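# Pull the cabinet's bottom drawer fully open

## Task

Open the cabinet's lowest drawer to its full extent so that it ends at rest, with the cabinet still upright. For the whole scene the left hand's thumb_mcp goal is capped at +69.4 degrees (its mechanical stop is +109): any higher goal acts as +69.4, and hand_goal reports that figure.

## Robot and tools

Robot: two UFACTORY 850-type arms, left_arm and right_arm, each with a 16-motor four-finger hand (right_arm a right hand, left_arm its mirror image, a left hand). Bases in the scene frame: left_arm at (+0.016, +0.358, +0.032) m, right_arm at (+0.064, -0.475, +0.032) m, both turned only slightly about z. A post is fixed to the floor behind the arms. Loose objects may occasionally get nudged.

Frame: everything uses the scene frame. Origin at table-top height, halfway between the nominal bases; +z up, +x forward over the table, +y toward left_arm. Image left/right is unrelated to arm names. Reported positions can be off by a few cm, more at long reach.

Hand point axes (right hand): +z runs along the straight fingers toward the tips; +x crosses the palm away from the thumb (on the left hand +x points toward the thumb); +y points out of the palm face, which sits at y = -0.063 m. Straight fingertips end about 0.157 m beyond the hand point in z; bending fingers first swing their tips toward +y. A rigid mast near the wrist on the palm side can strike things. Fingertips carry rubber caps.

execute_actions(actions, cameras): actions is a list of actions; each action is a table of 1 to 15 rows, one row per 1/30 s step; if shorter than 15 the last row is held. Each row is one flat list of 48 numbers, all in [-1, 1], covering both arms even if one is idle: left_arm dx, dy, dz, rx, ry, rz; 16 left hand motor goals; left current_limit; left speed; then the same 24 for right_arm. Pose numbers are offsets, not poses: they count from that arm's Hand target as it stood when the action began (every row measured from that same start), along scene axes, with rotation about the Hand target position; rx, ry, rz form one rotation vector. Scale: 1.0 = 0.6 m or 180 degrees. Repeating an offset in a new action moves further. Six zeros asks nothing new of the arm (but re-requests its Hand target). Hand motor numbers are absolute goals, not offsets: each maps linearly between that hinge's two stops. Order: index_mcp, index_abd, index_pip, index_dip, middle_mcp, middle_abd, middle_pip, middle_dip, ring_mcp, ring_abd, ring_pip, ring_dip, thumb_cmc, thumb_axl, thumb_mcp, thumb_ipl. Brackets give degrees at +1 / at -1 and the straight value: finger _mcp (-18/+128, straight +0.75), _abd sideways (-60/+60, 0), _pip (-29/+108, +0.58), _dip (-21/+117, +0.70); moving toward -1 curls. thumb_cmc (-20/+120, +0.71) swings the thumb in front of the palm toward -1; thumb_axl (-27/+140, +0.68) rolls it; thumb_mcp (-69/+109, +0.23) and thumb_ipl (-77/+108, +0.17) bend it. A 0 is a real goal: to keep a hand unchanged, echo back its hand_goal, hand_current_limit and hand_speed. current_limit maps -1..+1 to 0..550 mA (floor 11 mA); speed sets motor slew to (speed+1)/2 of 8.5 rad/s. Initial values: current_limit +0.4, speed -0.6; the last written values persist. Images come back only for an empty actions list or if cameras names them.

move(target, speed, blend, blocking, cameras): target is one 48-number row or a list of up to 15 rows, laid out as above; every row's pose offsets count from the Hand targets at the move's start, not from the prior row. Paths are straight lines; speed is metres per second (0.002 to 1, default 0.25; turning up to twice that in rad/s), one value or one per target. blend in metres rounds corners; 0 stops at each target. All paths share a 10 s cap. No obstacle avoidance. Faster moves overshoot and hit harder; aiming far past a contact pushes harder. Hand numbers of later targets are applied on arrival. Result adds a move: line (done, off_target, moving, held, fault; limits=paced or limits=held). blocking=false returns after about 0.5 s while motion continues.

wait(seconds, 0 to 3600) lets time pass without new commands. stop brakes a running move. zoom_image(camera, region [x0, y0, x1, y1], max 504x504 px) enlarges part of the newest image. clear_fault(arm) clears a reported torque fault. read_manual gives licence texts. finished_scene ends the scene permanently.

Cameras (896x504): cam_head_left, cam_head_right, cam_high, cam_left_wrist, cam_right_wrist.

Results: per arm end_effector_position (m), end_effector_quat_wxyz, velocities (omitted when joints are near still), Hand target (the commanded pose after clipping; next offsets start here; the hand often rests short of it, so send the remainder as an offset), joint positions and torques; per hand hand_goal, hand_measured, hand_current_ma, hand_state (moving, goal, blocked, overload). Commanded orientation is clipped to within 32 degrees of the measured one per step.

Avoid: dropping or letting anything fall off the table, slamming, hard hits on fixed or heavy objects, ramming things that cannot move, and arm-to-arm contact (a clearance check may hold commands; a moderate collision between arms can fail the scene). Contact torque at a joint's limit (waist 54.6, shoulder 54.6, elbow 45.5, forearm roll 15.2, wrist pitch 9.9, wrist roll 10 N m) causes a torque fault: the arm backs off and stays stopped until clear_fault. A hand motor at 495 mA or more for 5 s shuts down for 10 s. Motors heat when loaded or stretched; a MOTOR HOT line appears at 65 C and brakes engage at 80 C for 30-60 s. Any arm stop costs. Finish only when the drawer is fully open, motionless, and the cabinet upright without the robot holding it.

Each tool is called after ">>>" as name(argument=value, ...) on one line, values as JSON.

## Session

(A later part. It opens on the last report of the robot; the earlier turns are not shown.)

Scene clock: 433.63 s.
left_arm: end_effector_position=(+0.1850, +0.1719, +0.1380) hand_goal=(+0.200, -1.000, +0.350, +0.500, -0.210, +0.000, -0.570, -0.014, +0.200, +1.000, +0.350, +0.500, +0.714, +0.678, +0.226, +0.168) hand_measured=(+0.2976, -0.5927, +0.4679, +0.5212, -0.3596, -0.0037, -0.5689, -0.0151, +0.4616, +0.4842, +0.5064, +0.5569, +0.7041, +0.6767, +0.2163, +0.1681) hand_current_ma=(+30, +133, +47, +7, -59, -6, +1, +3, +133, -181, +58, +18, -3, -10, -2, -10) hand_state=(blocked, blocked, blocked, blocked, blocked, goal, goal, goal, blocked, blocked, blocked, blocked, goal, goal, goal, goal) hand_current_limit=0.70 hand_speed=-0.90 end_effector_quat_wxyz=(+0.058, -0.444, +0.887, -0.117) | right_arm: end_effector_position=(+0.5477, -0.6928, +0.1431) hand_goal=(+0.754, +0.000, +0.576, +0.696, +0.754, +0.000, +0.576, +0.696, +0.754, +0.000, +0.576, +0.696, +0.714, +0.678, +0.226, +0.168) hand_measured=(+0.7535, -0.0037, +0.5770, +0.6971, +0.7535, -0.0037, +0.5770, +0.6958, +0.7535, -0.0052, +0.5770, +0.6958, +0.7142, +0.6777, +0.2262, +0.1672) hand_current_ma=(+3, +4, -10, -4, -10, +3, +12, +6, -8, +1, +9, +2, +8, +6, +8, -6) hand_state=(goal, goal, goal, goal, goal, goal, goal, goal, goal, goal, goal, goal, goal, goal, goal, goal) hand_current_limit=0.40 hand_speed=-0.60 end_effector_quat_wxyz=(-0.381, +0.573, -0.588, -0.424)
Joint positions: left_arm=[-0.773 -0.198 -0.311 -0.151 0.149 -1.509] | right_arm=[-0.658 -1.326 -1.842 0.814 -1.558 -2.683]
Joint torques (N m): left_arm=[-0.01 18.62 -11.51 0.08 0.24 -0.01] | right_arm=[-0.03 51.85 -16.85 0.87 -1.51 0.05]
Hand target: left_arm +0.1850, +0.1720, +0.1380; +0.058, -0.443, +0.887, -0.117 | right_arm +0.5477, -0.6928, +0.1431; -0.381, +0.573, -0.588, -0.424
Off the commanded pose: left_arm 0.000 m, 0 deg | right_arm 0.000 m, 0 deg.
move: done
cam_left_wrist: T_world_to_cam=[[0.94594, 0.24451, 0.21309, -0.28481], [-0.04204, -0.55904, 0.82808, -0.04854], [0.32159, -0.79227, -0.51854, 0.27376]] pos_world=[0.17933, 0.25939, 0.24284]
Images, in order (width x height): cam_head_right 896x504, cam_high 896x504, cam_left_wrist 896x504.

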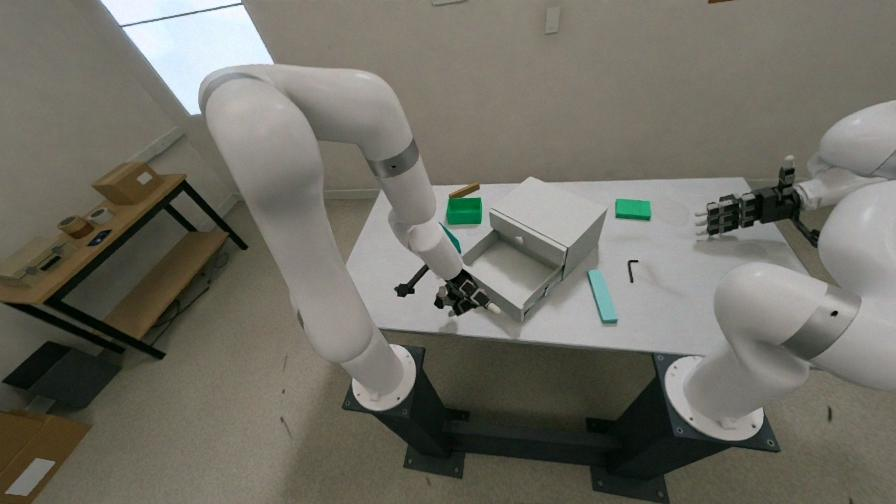

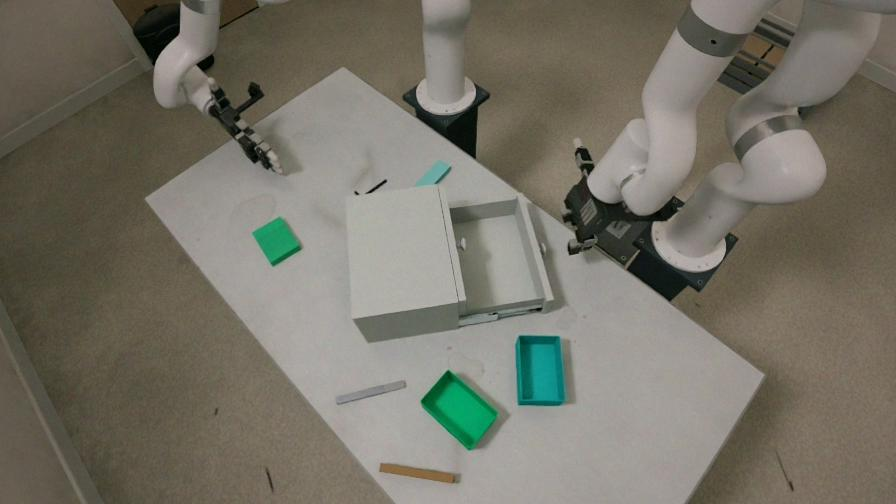

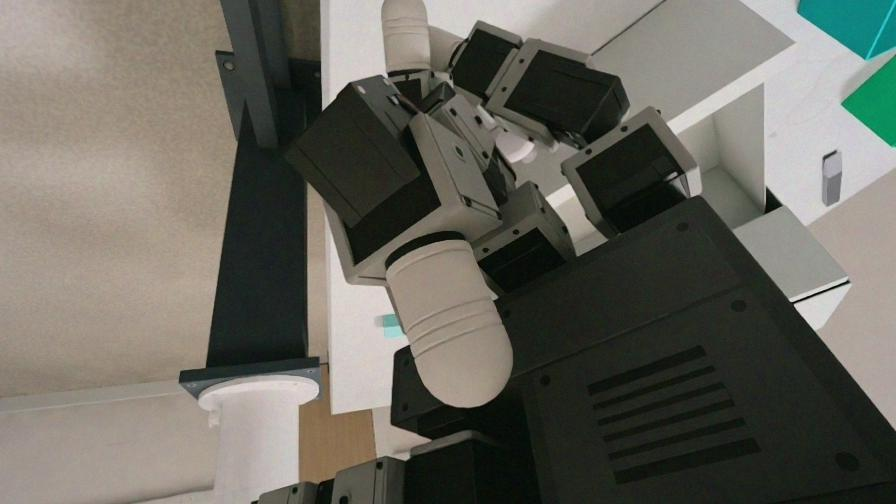

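>>> move(target=[[0,0,0,0,0,0, 0.45,0,0.5,0.6,-0.21,0,-0.57,-0.014,0.45,0,0.5,0.6,0.714,0.678,0.226,0.168,0.4,-0.7, 0,0,0,0,0,0, 0.754,0,0.576,0.696,0.754,0,0.576,0.696,0.754,0,0.576,0.696,0.714,0.678,0.226,0.168,0.4,-0.6],[0,0,0.1533,0,0,0, 0.754,0,0.576,0.696,0.754,0,0.576,0.696,0.754,0,0.576,0.696,0.714,0.678,0.226,0.168,0.4,-0.5, 0,0,0,0,0,0, 0.754,0,0.576,0.696,0.754,0,0.576,0.696,0.754,0,0.576,0.696,0.714,0.678,0.226,0.168,0.4,-0.6],[0.1617,-0.1212,0.1533,0,0,0, 0.754,0,0.576,0.696,0.754,0,0.576,0.696,0.754,0,0.576,0.696,0.714,0.678,0.226,0.168,0.4,-0.5, 0,0,0,0,0,0, 0.754,0,0.576,0.696,0.754,0,0.576,0.696,0.754,0,0.576,0.696,0.714,0.678,0.226,0.168,0.4,-0.6]], speed=0.12, cameras=["cam_high","cam_left_wrist","cam_head_right"])

>>> zoom_image(camera="cam_high", region=[430, 180, 590, 340])

>>> zoom_image(camera="cam_head_right", region=[430, 200, 590, 340])

Scene clock: 460.57 s.
left_arm: end_effector_position=(+0.2820, +0.0992, +0.2300) hand_goal=(+0.754, +0.000, +0.576, +0.696, +0.754, +0.000, +0.576, +0.696, +0.754, +0.000, +0.576, +0.696, +0.714, +0.678, +0.226, +0.168) hand_measured=(+0.7318, -0.0184, +0.5616, +0.6843, +0.7269, -0.0052, +0.5654, +0.6894, +0.7233, +0.0168, +0.5590, +0.6805, +0.7041, +0.6777, +0.2173, +0.1681) hand_current_ma=(-4, +3, -1, +11, -2, -4, +0, +1, -1, +4, -1, +3, +3, -7, +1, -9) hand_state=(blocked, goal, goal, goal, blocked, goal, goal, goal, blocked, goal, goal, goal, goal, goal, goal, goal) hand_current_limit=0.40 hand_speed=-0.50 end_effector_quat_wxyz=(+0.058, -0.443, +0.887, -0.117) | right_arm: end_effector_position=(+0.5477, -0.6928, +0.1431) hand_goal=(+0.754, +0.000, +0.576, +0.696, +0.754, +0.000, +0.576, +0.696, +0.754, +0.000, +0.576, +0.696, +0.714, +0.678, +0.226, +0.168) hand_measured=(+0.7535, -0.0037, +0.5770, +0.6971, +0.7523, -0.0037, +0.5770, +0.6958, +0.7523, -0.0037, +0.5770, +0.6958, +0.7142, +0.6767, +0.2262, +0.1681) hand_current_ma=(+1, -1, -7, +2, -12, +1, +7, +8, -11, +1, +8, +0, +8, +4, +6, -9) hand_state=(goal, goal, goal, goal, goal, goal, goal, goal, goal, goal, goal, goal, goal, goal, goal, goal) hand_current_limit=0.40 hand_speed=-0.60 end_effector_quat_wxyz=(-0.381, +0.573, -0.588, -0.424)
Joint positions: left_arm=[-0.745 -0.184 -0.643 0.077 -0.199 -1.707] | right_arm=[-0.658 -1.326 -1.842 0.814 -1.558 -2.683]
Joint torques (N m): left_arm=[-0.01 23.77 -17.15 0.33 0.37 -0.02] | right_arm=[-0.03 51.85 -16.85 0.87 -1.51 0.05]
Hand target: left_arm +0.2820, +0.0992, +0.2300; +0.058, -0.443, +0.887, -0.117 | right_arm +0.5477, -0.6928, +0.1431; -0.381, +0.573, -0.588, -0.424
Off the commanded pose: left_arm 0.000 m, 0 deg | right_arm 0.000 m, 0 deg.
move: done
cam_left_wrist: T_world_to_cam=[[0.94594, 0.24444, 0.21319, -0.37841], [-0.04215, -0.55907, 0.82805, -0.16124], [0.32159, -0.79227, -0.51854, 0.23267]] pos_world=[0.27634, 0.18669, 0.33484]
Images, in order (width x height): cam_head_right 896x504, cam_high 896x504, cam_left_wrist 896x504.

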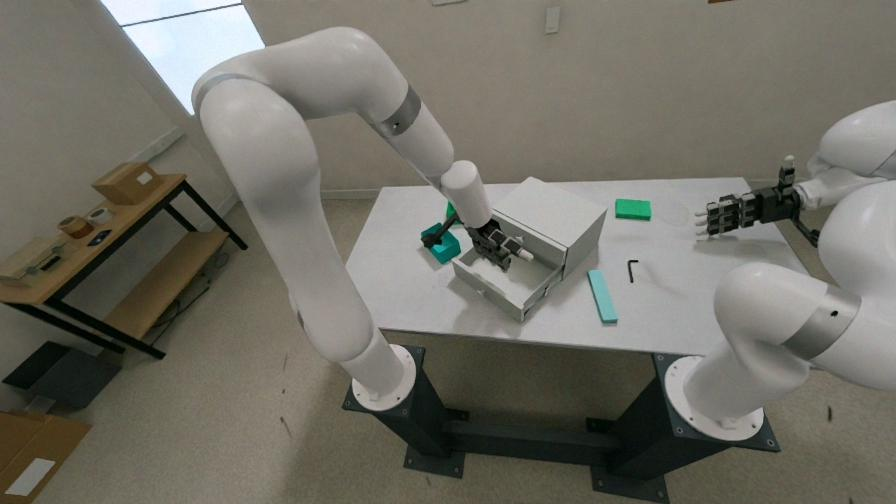

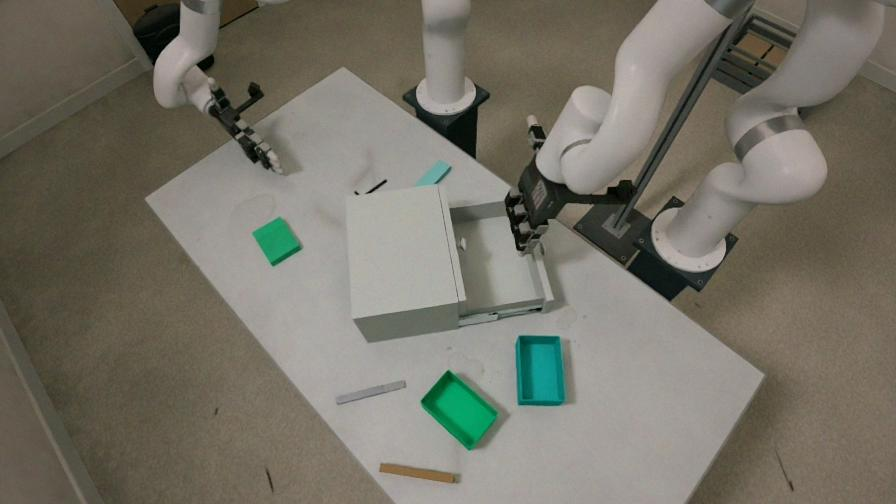

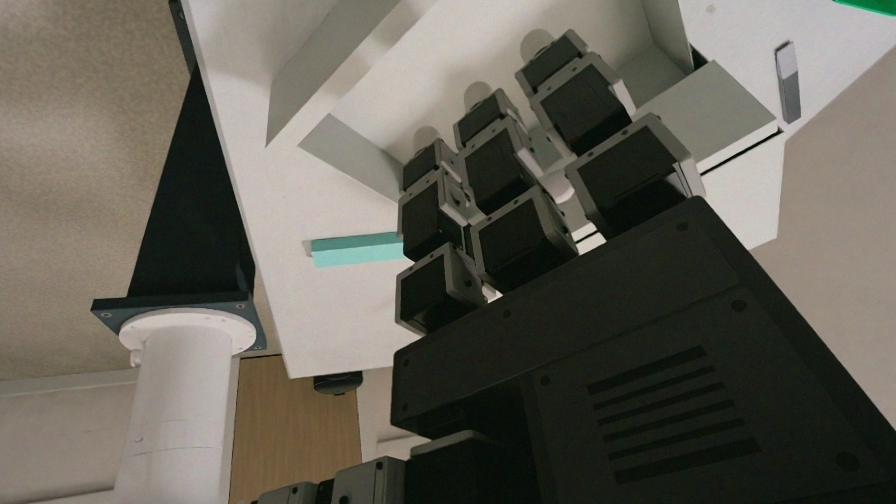

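Scaled by 3.150 from the camera's image (finer frame: 1280x720).

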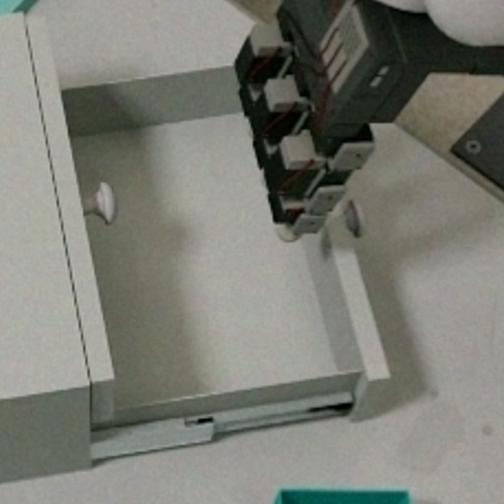

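Scaled by 3.150 from the camera's image (finer frame: 1280x720).

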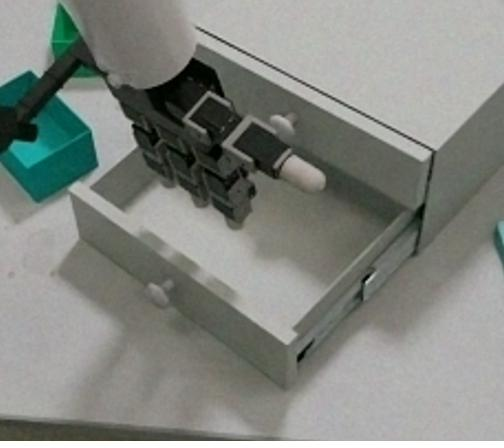

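>>> move(target=[[0,0,-0.135,0,0,0, 0.754,0,0.576,0.696,0.754,0,0.576,0.696,0.754,0,0.576,0.696,0.714,0.678,0.226,0.168,0.4,-0.5, 0,0,0,0,0,0, 0.754,0,0.576,0.696,0.754,0,0.576,0.696,0.754,0,0.576,0.696,0.714,0.678,0.226,0.168,0.4,-0.6],[-0.0293,0.022,-0.135,0,0,0, 0.754,0,0.576,0.696,0.754,0,0.576,0.696,0.754,0,0.576,0.696,0.714,0.678,0.226,0.168,0.4,-0.5, 0,0,0,0,0,0, 0.754,0,0.576,0.696,0.754,0,0.576,0.696,0.754,0,0.576,0.696,0.714,0.678,0.226,0.168,0.4,-0.6]], speed=[0.08,0.04], cameras=["cam_high","cam_head_right"])

>>> zoom_image(camera="cam_high", region=[430, 180, 590, 340])

>>> zoom_image(camera="cam_head_right", region=[430, 200, 590, 340])

Scene clock: 474.20 s.
left_arm: end_effector_position=(+0.2646, +0.1125, +0.1491) hand_goal=(+0.754, +0.000, +0.576, +0.696, +0.754, +0.000, +0.576, +0.696, +0.754, +0.000, +0.576, +0.696, +0.714, +0.678, +0.226, +0.168) hand_measured=(+0.7293, -0.0184, +0.5616, +0.6843, +0.7257, -0.0037, +0.5654, +0.6881, +0.7245, +0.0183, +0.5577, +0.6818, +0.7016, +0.6777, +0.2173, +0.1681) hand_current_ma=(-3, +6, +1, +9, -5, -5, +0, +1, -1, +1, -2, +2, -1, -11, +5, -7) hand_state=(blocked, goal, goal, goal, blocked, goal, goal, goal, blocked, goal, goal, goal, goal, goal, goal, goal) hand_current_limit=0.40 hand_speed=-0.50 end_effector_quat_wxyz=(+0.050, -0.443, +0.887, -0.119) | right_arm: end_effector_position=(+0.5477, -0.6928, +0.1431) hand_goal=(+0.754, +0.000, +0.576, +0.696, +0.754, +0.000, +0.576, +0.696, +0.754, +0.000, +0.576, +0.696, +0.714, +0.678, +0.226, +0.168) hand_measured=(+0.7535, -0.0023, +0.5770, +0.6958, +0.7535, -0.0037, +0.5770, +0.6958, +0.7535, -0.0037, +0.5770, +0.6958, +0.7142, +0.6777, +0.2262, +0.1681) hand_current_ma=(+2, +0, -7, +2, -9, +4, +11, +9, -6, +0, +8, +1, +9, +8, +4, -3) hand_state=(goal, goal, goal, goal, goal, goal, goal, goal, goal, goal, goal, goal, goal, goal, goal, goal) hand_current_limit=0.40 hand_speed=-0.60 end_effector_quat_wxyz=(-0.381, +0.573, -0.588, -0.424)
Joint positions: left_arm=[-0.739 -0.341 -0.57 0.097 0.03 -1.723] | right_arm=[-0.658 -1.326 -1.842 0.814 -1.558 -2.683]
Joint torques (N m): left_arm=[-0.01 25.91 -13.79 0.16 0.37 -0.02] | right_arm=[-0.03 51.85 -16.85 0.87 -1.51 0.05]
Hand target: left_arm +0.2645, +0.1124, +0.1490; +0.058, -0.443, +0.887, -0.117 | right_arm +0.5477, -0.6928, +0.1431; -0.381, +0.573, -0.588, -0.424
Off the commanded pose: left_arm 0.000 m, 1 deg | right_arm 0.000 m, 0 deg.
move: done
Images, in order (width x height): cam_head_right 896x504, cam_high 896x504.

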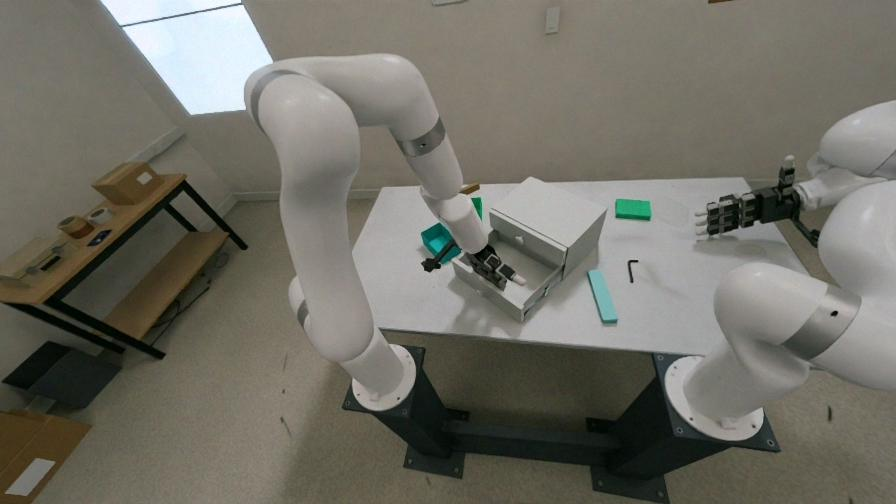

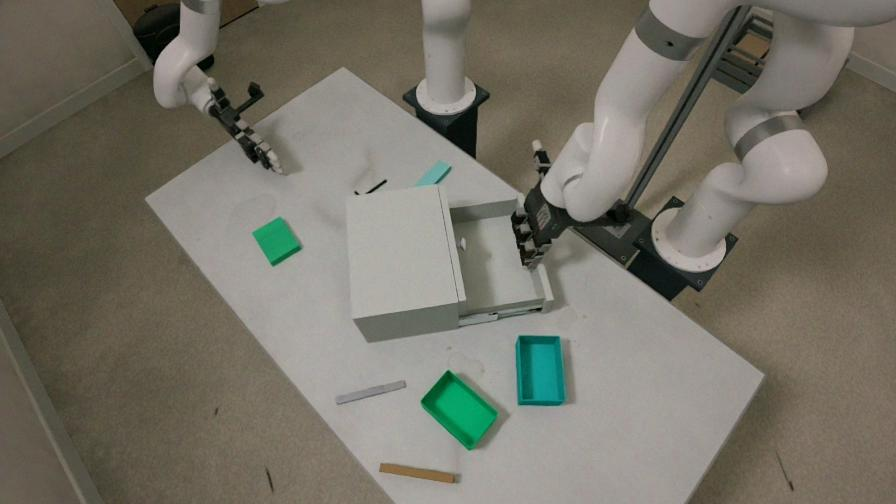

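Scaled by 3.150 from the camera's image (finer frame: 1280x720).

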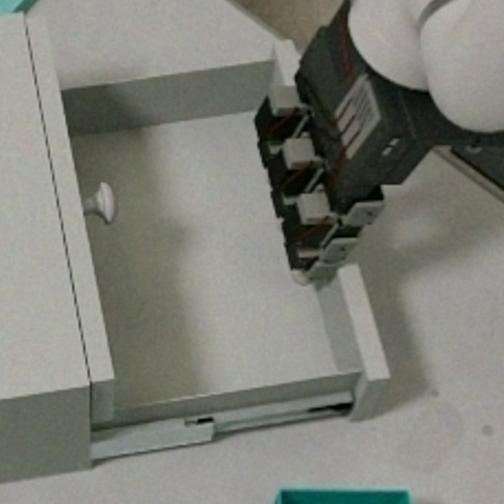

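Scaled by 3.150 from the camera's image (finer frame: 1280x720).

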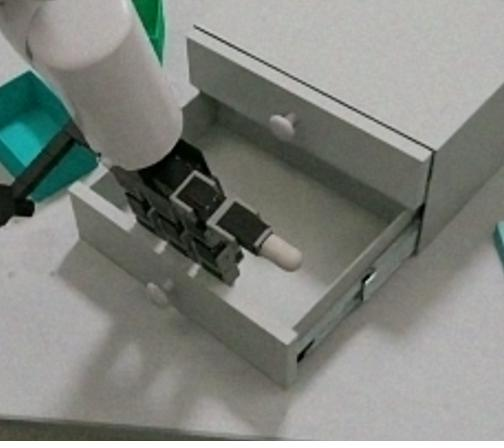

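>>> move(target=[-0.0133,0.01,0,0,0,0, 0.4,0,0.5,0.65,0.4,0,0.5,0.65,0.4,0,0.5,0.65,0.714,0.678,0.226,0.168,0.4,-0.85, 0,0,0,0,0,0, 0.754,0,0.576,0.696,0.754,0,0.576,0.696,0.754,0,0.576,0.696,0.714,0.678,0.226,0.168,0.4,-0.6], speed=0.03, cameras=["cam_high","cam_head_right"])

>>> zoom_image(camera="cam_high", region=[430, 180, 590, 340])

Scene clock: 479.07 s.
left_arm: end_effector_position=(+0.2566, +0.1185, +0.1490) hand_goal=(+0.400, +0.000, +0.500, +0.650, +0.400, +0.000, +0.500, +0.650, +0.400, +0.000, +0.500, +0.650, +0.714, +0.678, +0.226, +0.168) hand_measured=(+0.7378, -0.0110, +0.6116, +0.6729, +0.7438, -0.0037, +0.5975, +0.6716, +0.7438, +0.0168, +0.6001, +0.6729, +0.7029, +0.6767, +0.2163, +0.1681) hand_current_ma=(+197, +0, +40, +9, +204, -8, +29, +5, +207, +1, +35, +5, +3, -8, +2, -8) hand_state=(blocked, goal, blocked, blocked, blocked, goal, blocked, blocked, blocked, goal, blocked, blocked, goal, goal, goal, goal) hand_current_limit=0.40 hand_speed=-0.85 end_effector_quat_wxyz=(+0.052, -0.443, +0.887, -0.119) | right_arm: end_effector_position=(+0.5477, -0.6928, +0.1431) hand_goal=(+0.754, +0.000, +0.576, +0.696, +0.754, +0.000, +0.576, +0.696, +0.754, +0.000, +0.576, +0.696, +0.714, +0.678, +0.226, +0.168) hand_measured=(+0.7535, -0.0037, +0.5770, +0.6971, +0.7523, -0.0037, +0.5770, +0.6958, +0.7535, -0.0037, +0.5770, +0.6958, +0.7142, +0.6767, +0.2262, +0.1672) hand_current_ma=(+2, +5, -11, -1, -10, +4, +6, +4, -8, +1, +8, +4, +8, +6, +3, -7) hand_state=(goal, goal, goal, goal, goal, goal, goal, goal, goal, goal, goal, goal, goal, goal, goal, goal) hand_current_limit=0.40 hand_speed=-0.60 end_effector_quat_wxyz=(-0.381, +0.573, -0.588, -0.424)
Joint positions: left_arm=[-0.743 -0.323 -0.542 -0.04 0.042 -1.59] | right_arm=[-0.658 -1.326 -1.842 0.814 -1.558 -2.683]
Joint torques (N m): left_arm=[-0.01 25.05 -13.57 0.16 0.4 -0.02] | right_arm=[-0.03 51.85 -16.85 0.87 -1.51 0.05]
Hand target: left_arm +0.2565, +0.1184, +0.1490; +0.058, -0.443, +0.887, -0.117 | right_arm +0.5477, -0.6928, +0.1431; -0.381, +0.573, -0.588, -0.424
Off the commanded pose: left_arm 0.000 m, 1 deg | right_arm 0.000 m, 0 deg.
move: done
Images, in order (width x height): cam_head_right 896x504, cam_high 896x504.

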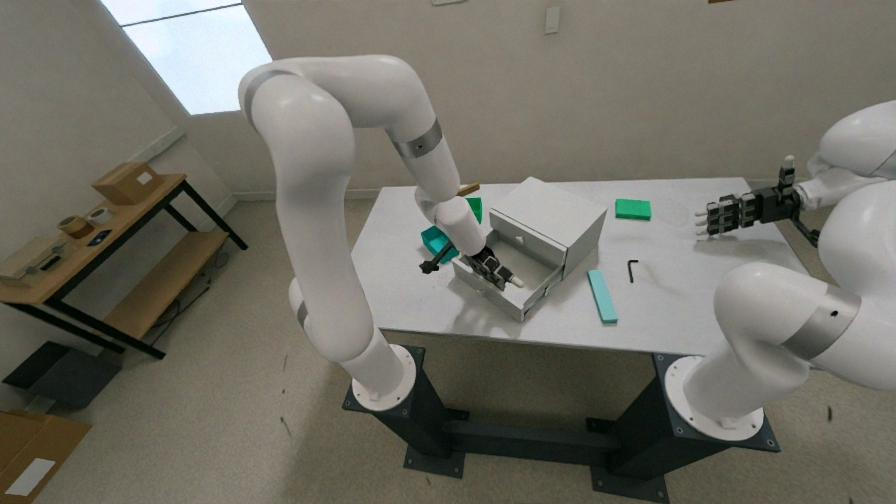

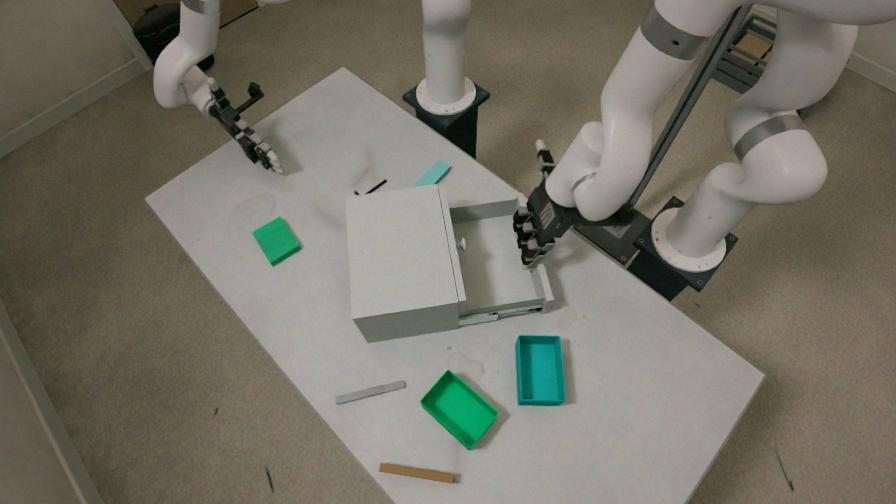

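Scaled by 3.150 from the camera's image (finer frame: 1280x720).

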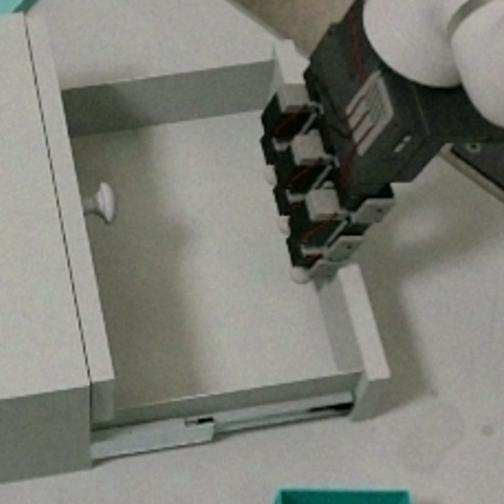

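>>> move(target=[0,0,0,0,0,0, 0.1,0,0.4,0.6,0.1,0,0.4,0.6,0.1,0,0.4,0.6,0.714,0.678,0.226,0.168,0.6,-0.85, 0,0,0,0,0,0, 0.754,0,0.576,0.696,0.754,0,0.576,0.696,0.754,0,0.576,0.696,0.714,0.678,0.226,0.168,0.4,-0.6], speed=0.03, cameras=["cam_high","cam_head_right"])

>>> zoom_image(camera="cam_high", region=[430, 180, 590, 340])

Scene clock: 483.83 s.
left_arm: end_effector_position=(+0.2566, +0.1185, +0.1490) hand_goal=(+0.100, +0.000, +0.400, +0.600, +0.100, +0.000, +0.400, +0.600, +0.100, +0.000, +0.400, +0.600, +0.714, +0.678, +0.226, +0.168) hand_measured=(+0.7378, -0.0110, +0.6129, +0.6665, +0.7438, -0.0037, +0.5975, +0.6639, +0.7438, +0.0168, +0.6001, +0.6614, +0.7029, +0.6767, +0.2163, +0.1681) hand_current_ma=(+438, +8, +97, +24, +440, -5, +82, +10, +446, +2, +80, +19, -2, -9, -4, -9) hand_state=(moving, goal, blocked, blocked, blocked, goal, blocked, blocked, blocked, goal, blocked, blocked, goal, goal, goal, goal) hand_current_limit=0.60 hand_speed=-0.85 end_effector_quat_wxyz=(+0.052, -0.443, +0.887, -0.119) | right_arm: end_effector_position=(+0.5477, -0.6928, +0.1431) hand_goal=(+0.754, +0.000, +0.576, +0.696, +0.754, +0.000, +0.576, +0.696, +0.754, +0.000, +0.576, +0.696, +0.714, +0.678, +0.226, +0.168) hand_measured=(+0.7535, -0.0037, +0.5770, +0.6958, +0.7535, -0.0037, +0.5770, +0.6958, +0.7535, -0.0052, +0.5770, +0.6958, +0.7142, +0.6777, +0.2262, +0.1672) hand_current_ma=(+6, +2, -10, -1, -5, +4, +11, +12, -6, -1, +6, +6, +10, +7, +2, -12) hand_state=(goal, goal, goal, goal, goal, goal, goal, goal, goal, goal, goal, goal, goal, goal, goal, goal) hand_current_limit=0.40 hand_speed=-0.60 end_effector_quat_wxyz=(-0.381, +0.573, -0.588, -0.424)
Joint positions: left_arm=[-0.743 -0.323 -0.542 -0.04 0.042 -1.589] | right_arm=[-0.658 -1.326 -1.842 0.814 -1.558 -2.683]
Joint torques (N m): left_arm=[-0.01 25.05 -13.57 0.16 0.4 -0.02] | right_arm=[-0.03 51.85 -16.85 0.87 -1.51 0.05]
Hand target: left_arm +0.2566, +0.1185, +0.1490; +0.052, -0.443, +0.887, -0.119 (not the last commanded pose) | right_arm +0.5477, -0.6928, +0.1431; -0.381, +0.573, -0.588, -0.424
Off the commanded pose: left_arm 0.000 m, 1 deg | right_arm 0.000 m, 0 deg.
move: done
Images, in order (width x height): cam_head_right 896x504, cam_high 896x504.

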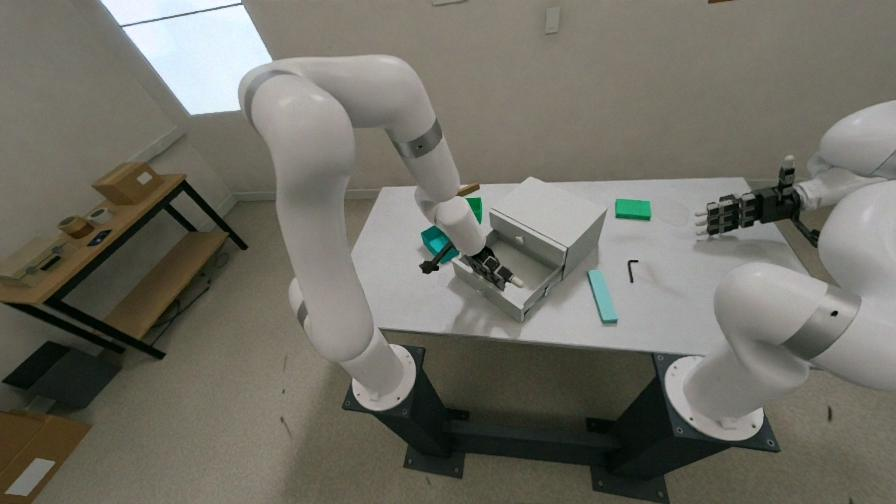

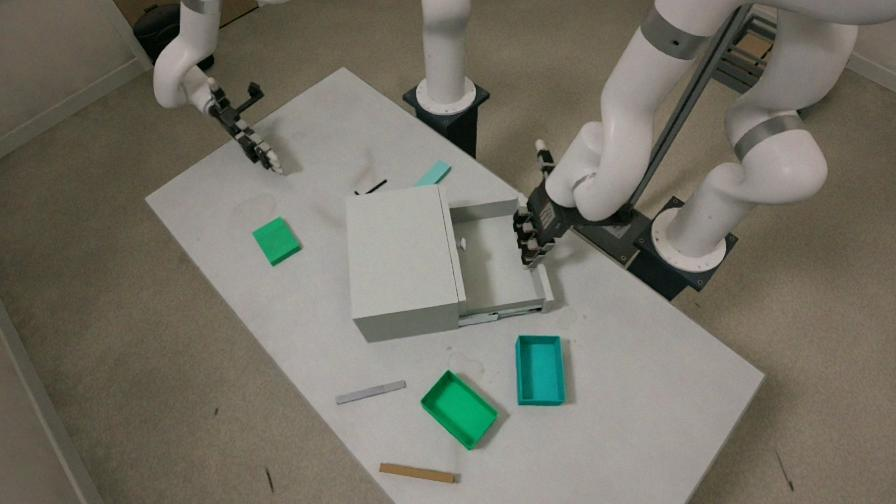

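Scaled by 3.150 from the camera's image (finer frame: 1280x720).

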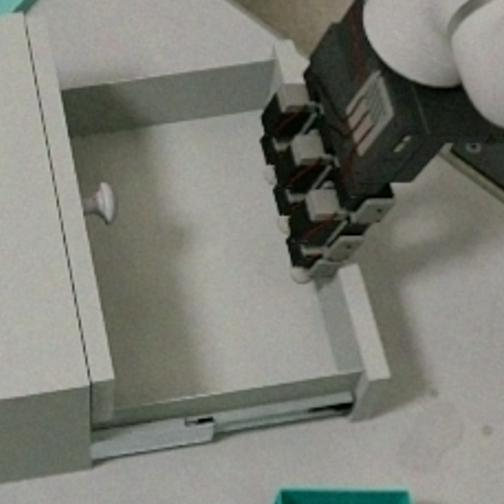

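>>> move(target=[[0,0,0,0,0,0, 0.74,0,0.61,0.696,0.74,0,0.6,0.696,0.74,0,0.6,0.696,0.714,0.678,0.226,0.168,0.4,-0.7, 0,0,0,0,0,0, 0.754,0,0.576,0.696,0.754,0,0.576,0.696,0.754,0,0.576,0.696,0.714,0.678,0.226,0.168,0.4,-0.6],[0.0267,-0.02,0,0,0,0, 0.74,0,0.6,0.696,0.74,0,0.6,0.696,0.74,0,0.6,0.696,0.714,0.678,0.226,0.168,0.4,-0.7, 0,0,0,0,0,0, 0.754,0,0.576,0.696,0.754,0,0.576,0.696,0.754,0,0.576,0.696,0.714,0.678,0.226,0.168,0.4,-0.6],[0.0267,-0.02,0.2,0,0,0, 0.754,0,0.576,0.696,0.754,0,0.576,0.696,0.754,0,0.576,0.696,0.714,0.678,0.226,0.168,0.4,-0.7, 0,0,0,0,0,0, 0.754,0,0.576,0.696,0.754,0,0.576,0.696,0.754,0,0.576,0.696,0.714,0.678,0.226,0.168,0.4,-0.6]], speed=[0.04,0.04,0.12], cameras=["cam_high","cam_head_right"])

>>> zoom_image(camera="cam_high", region=[430, 180, 590, 340])

Scene clock: 493.47 s.
left_arm: end_effector_position=(+0.2726, +0.1065, +0.2690) hand_goal=(+0.754, +0.000, +0.576, +0.696, +0.754, +0.000, +0.576, +0.696, +0.754, +0.000, +0.576, +0.696, +0.714, +0.678, +0.226, +0.168) hand_measured=(+0.7233, -0.0110, +0.5859, +0.6805, +0.7257, -0.0037, +0.5847, +0.6856, +0.7257, +0.0168, +0.5859, +0.6818, +0.7029, +0.6767, +0.2163, +0.1681) hand_current_ma=(-10, +2, +1, +10, -6, -4, +3, +1, -3, +0, +3, -1, -1, -14, +3, -12) hand_state=(blocked, goal, goal, goal, blocked, goal, goal, goal, blocked, goal, goal, goal, goal, goal, goal, goal) hand_current_limit=0.40 hand_speed=-0.70 end_effector_quat_wxyz=(+0.052, -0.443, +0.887, -0.119) | right_arm: end_effector_position=(+0.5477, -0.6928, +0.1431) hand_goal=(+0.754, +0.000, +0.576, +0.696, +0.754, +0.000, +0.576, +0.696, +0.754, +0.000, +0.576, +0.696, +0.714, +0.678, +0.226, +0.168) hand_measured=(+0.7523, -0.0037, +0.5770, +0.6958, +0.7535, -0.0037, +0.5770, +0.6958, +0.7535, -0.0052, +0.5770, +0.6958, +0.7142, +0.6777, +0.2252, +0.1672) hand_current_ma=(+4, +0, -10, +0, -7, +4, +9, +5, -6, +0, +10, +0, +4, +8, +2, -10) hand_state=(goal, goal, goal, goal, goal, goal, goal, goal, goal, goal, goal, goal, goal, goal, goal, goal) hand_current_limit=0.40 hand_speed=-0.60 end_effector_quat_wxyz=(-0.381, +0.573, -0.588, -0.424)
Joint positions: left_arm=[-0.739 -0.077 -0.635 0.003 -0.297 -1.629] | right_arm=[-0.658 -1.326 -1.842 0.814 -1.558 -2.683]
Joint torques (N m): left_arm=[-0.01 21.05 -18.26 0.38 -3.96 -0.02] | right_arm=[-0.03 51.85 -16.85 0.87 -1.51 0.05]
Hand target: left_arm +0.2726, +0.1065, +0.2690; +0.052, -0.443, +0.887, -0.119 | right_arm +0.5477, -0.6928, +0.1431; -0.381, +0.573, -0.588, -0.424
Off the commanded pose: left_arm 0.000 m, 0 deg | right_arm 0.000 m, 0 deg.
move: done
Images, in order (width x height): cam_head_right 896x504, cam_high 896x504.

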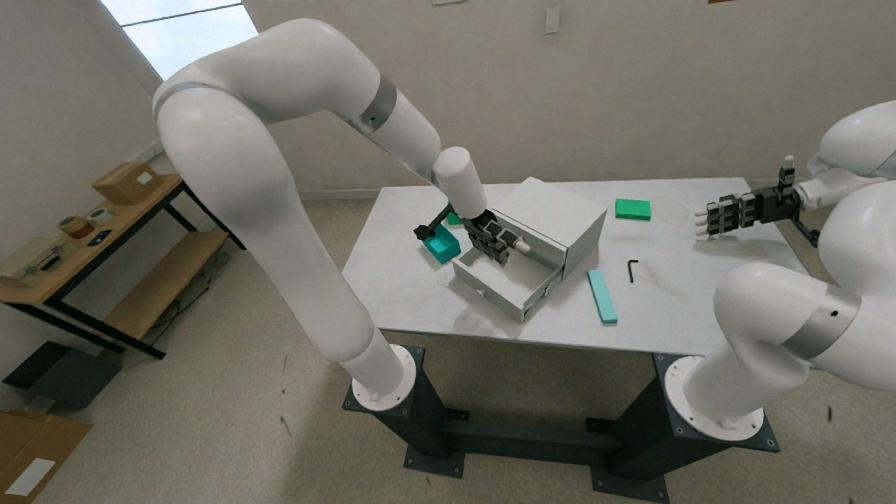

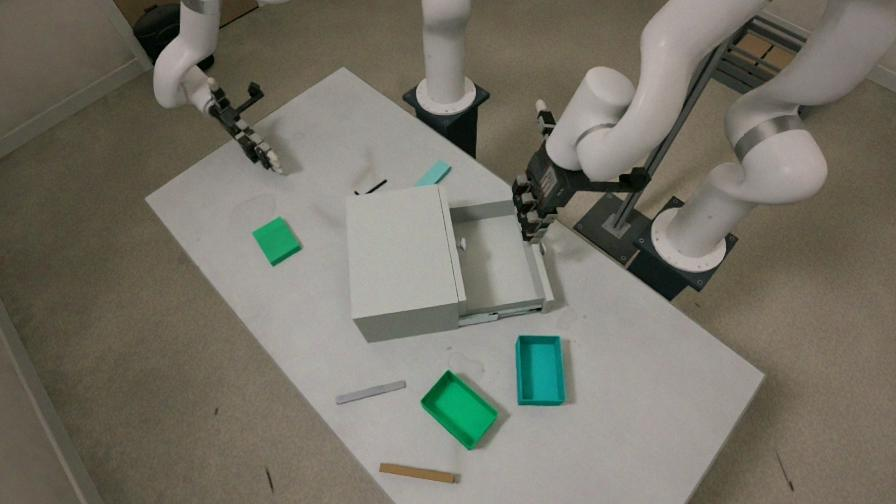

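Scaled by 3.150 from the camera's image (finer frame: 1280x720).

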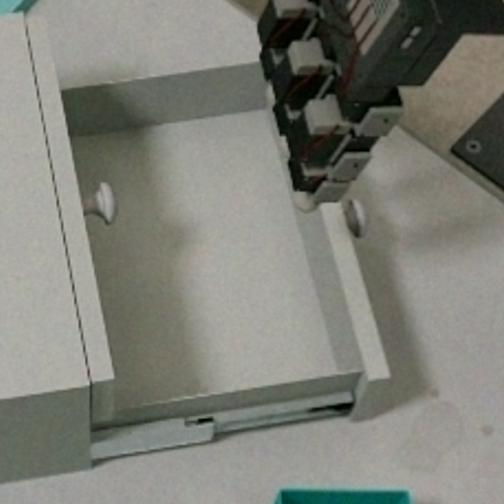

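The drawer is fully open and at rest, and the cabinet is upright and hasn't moved.

>>> finished_scene()

The scene is finished: the task was done.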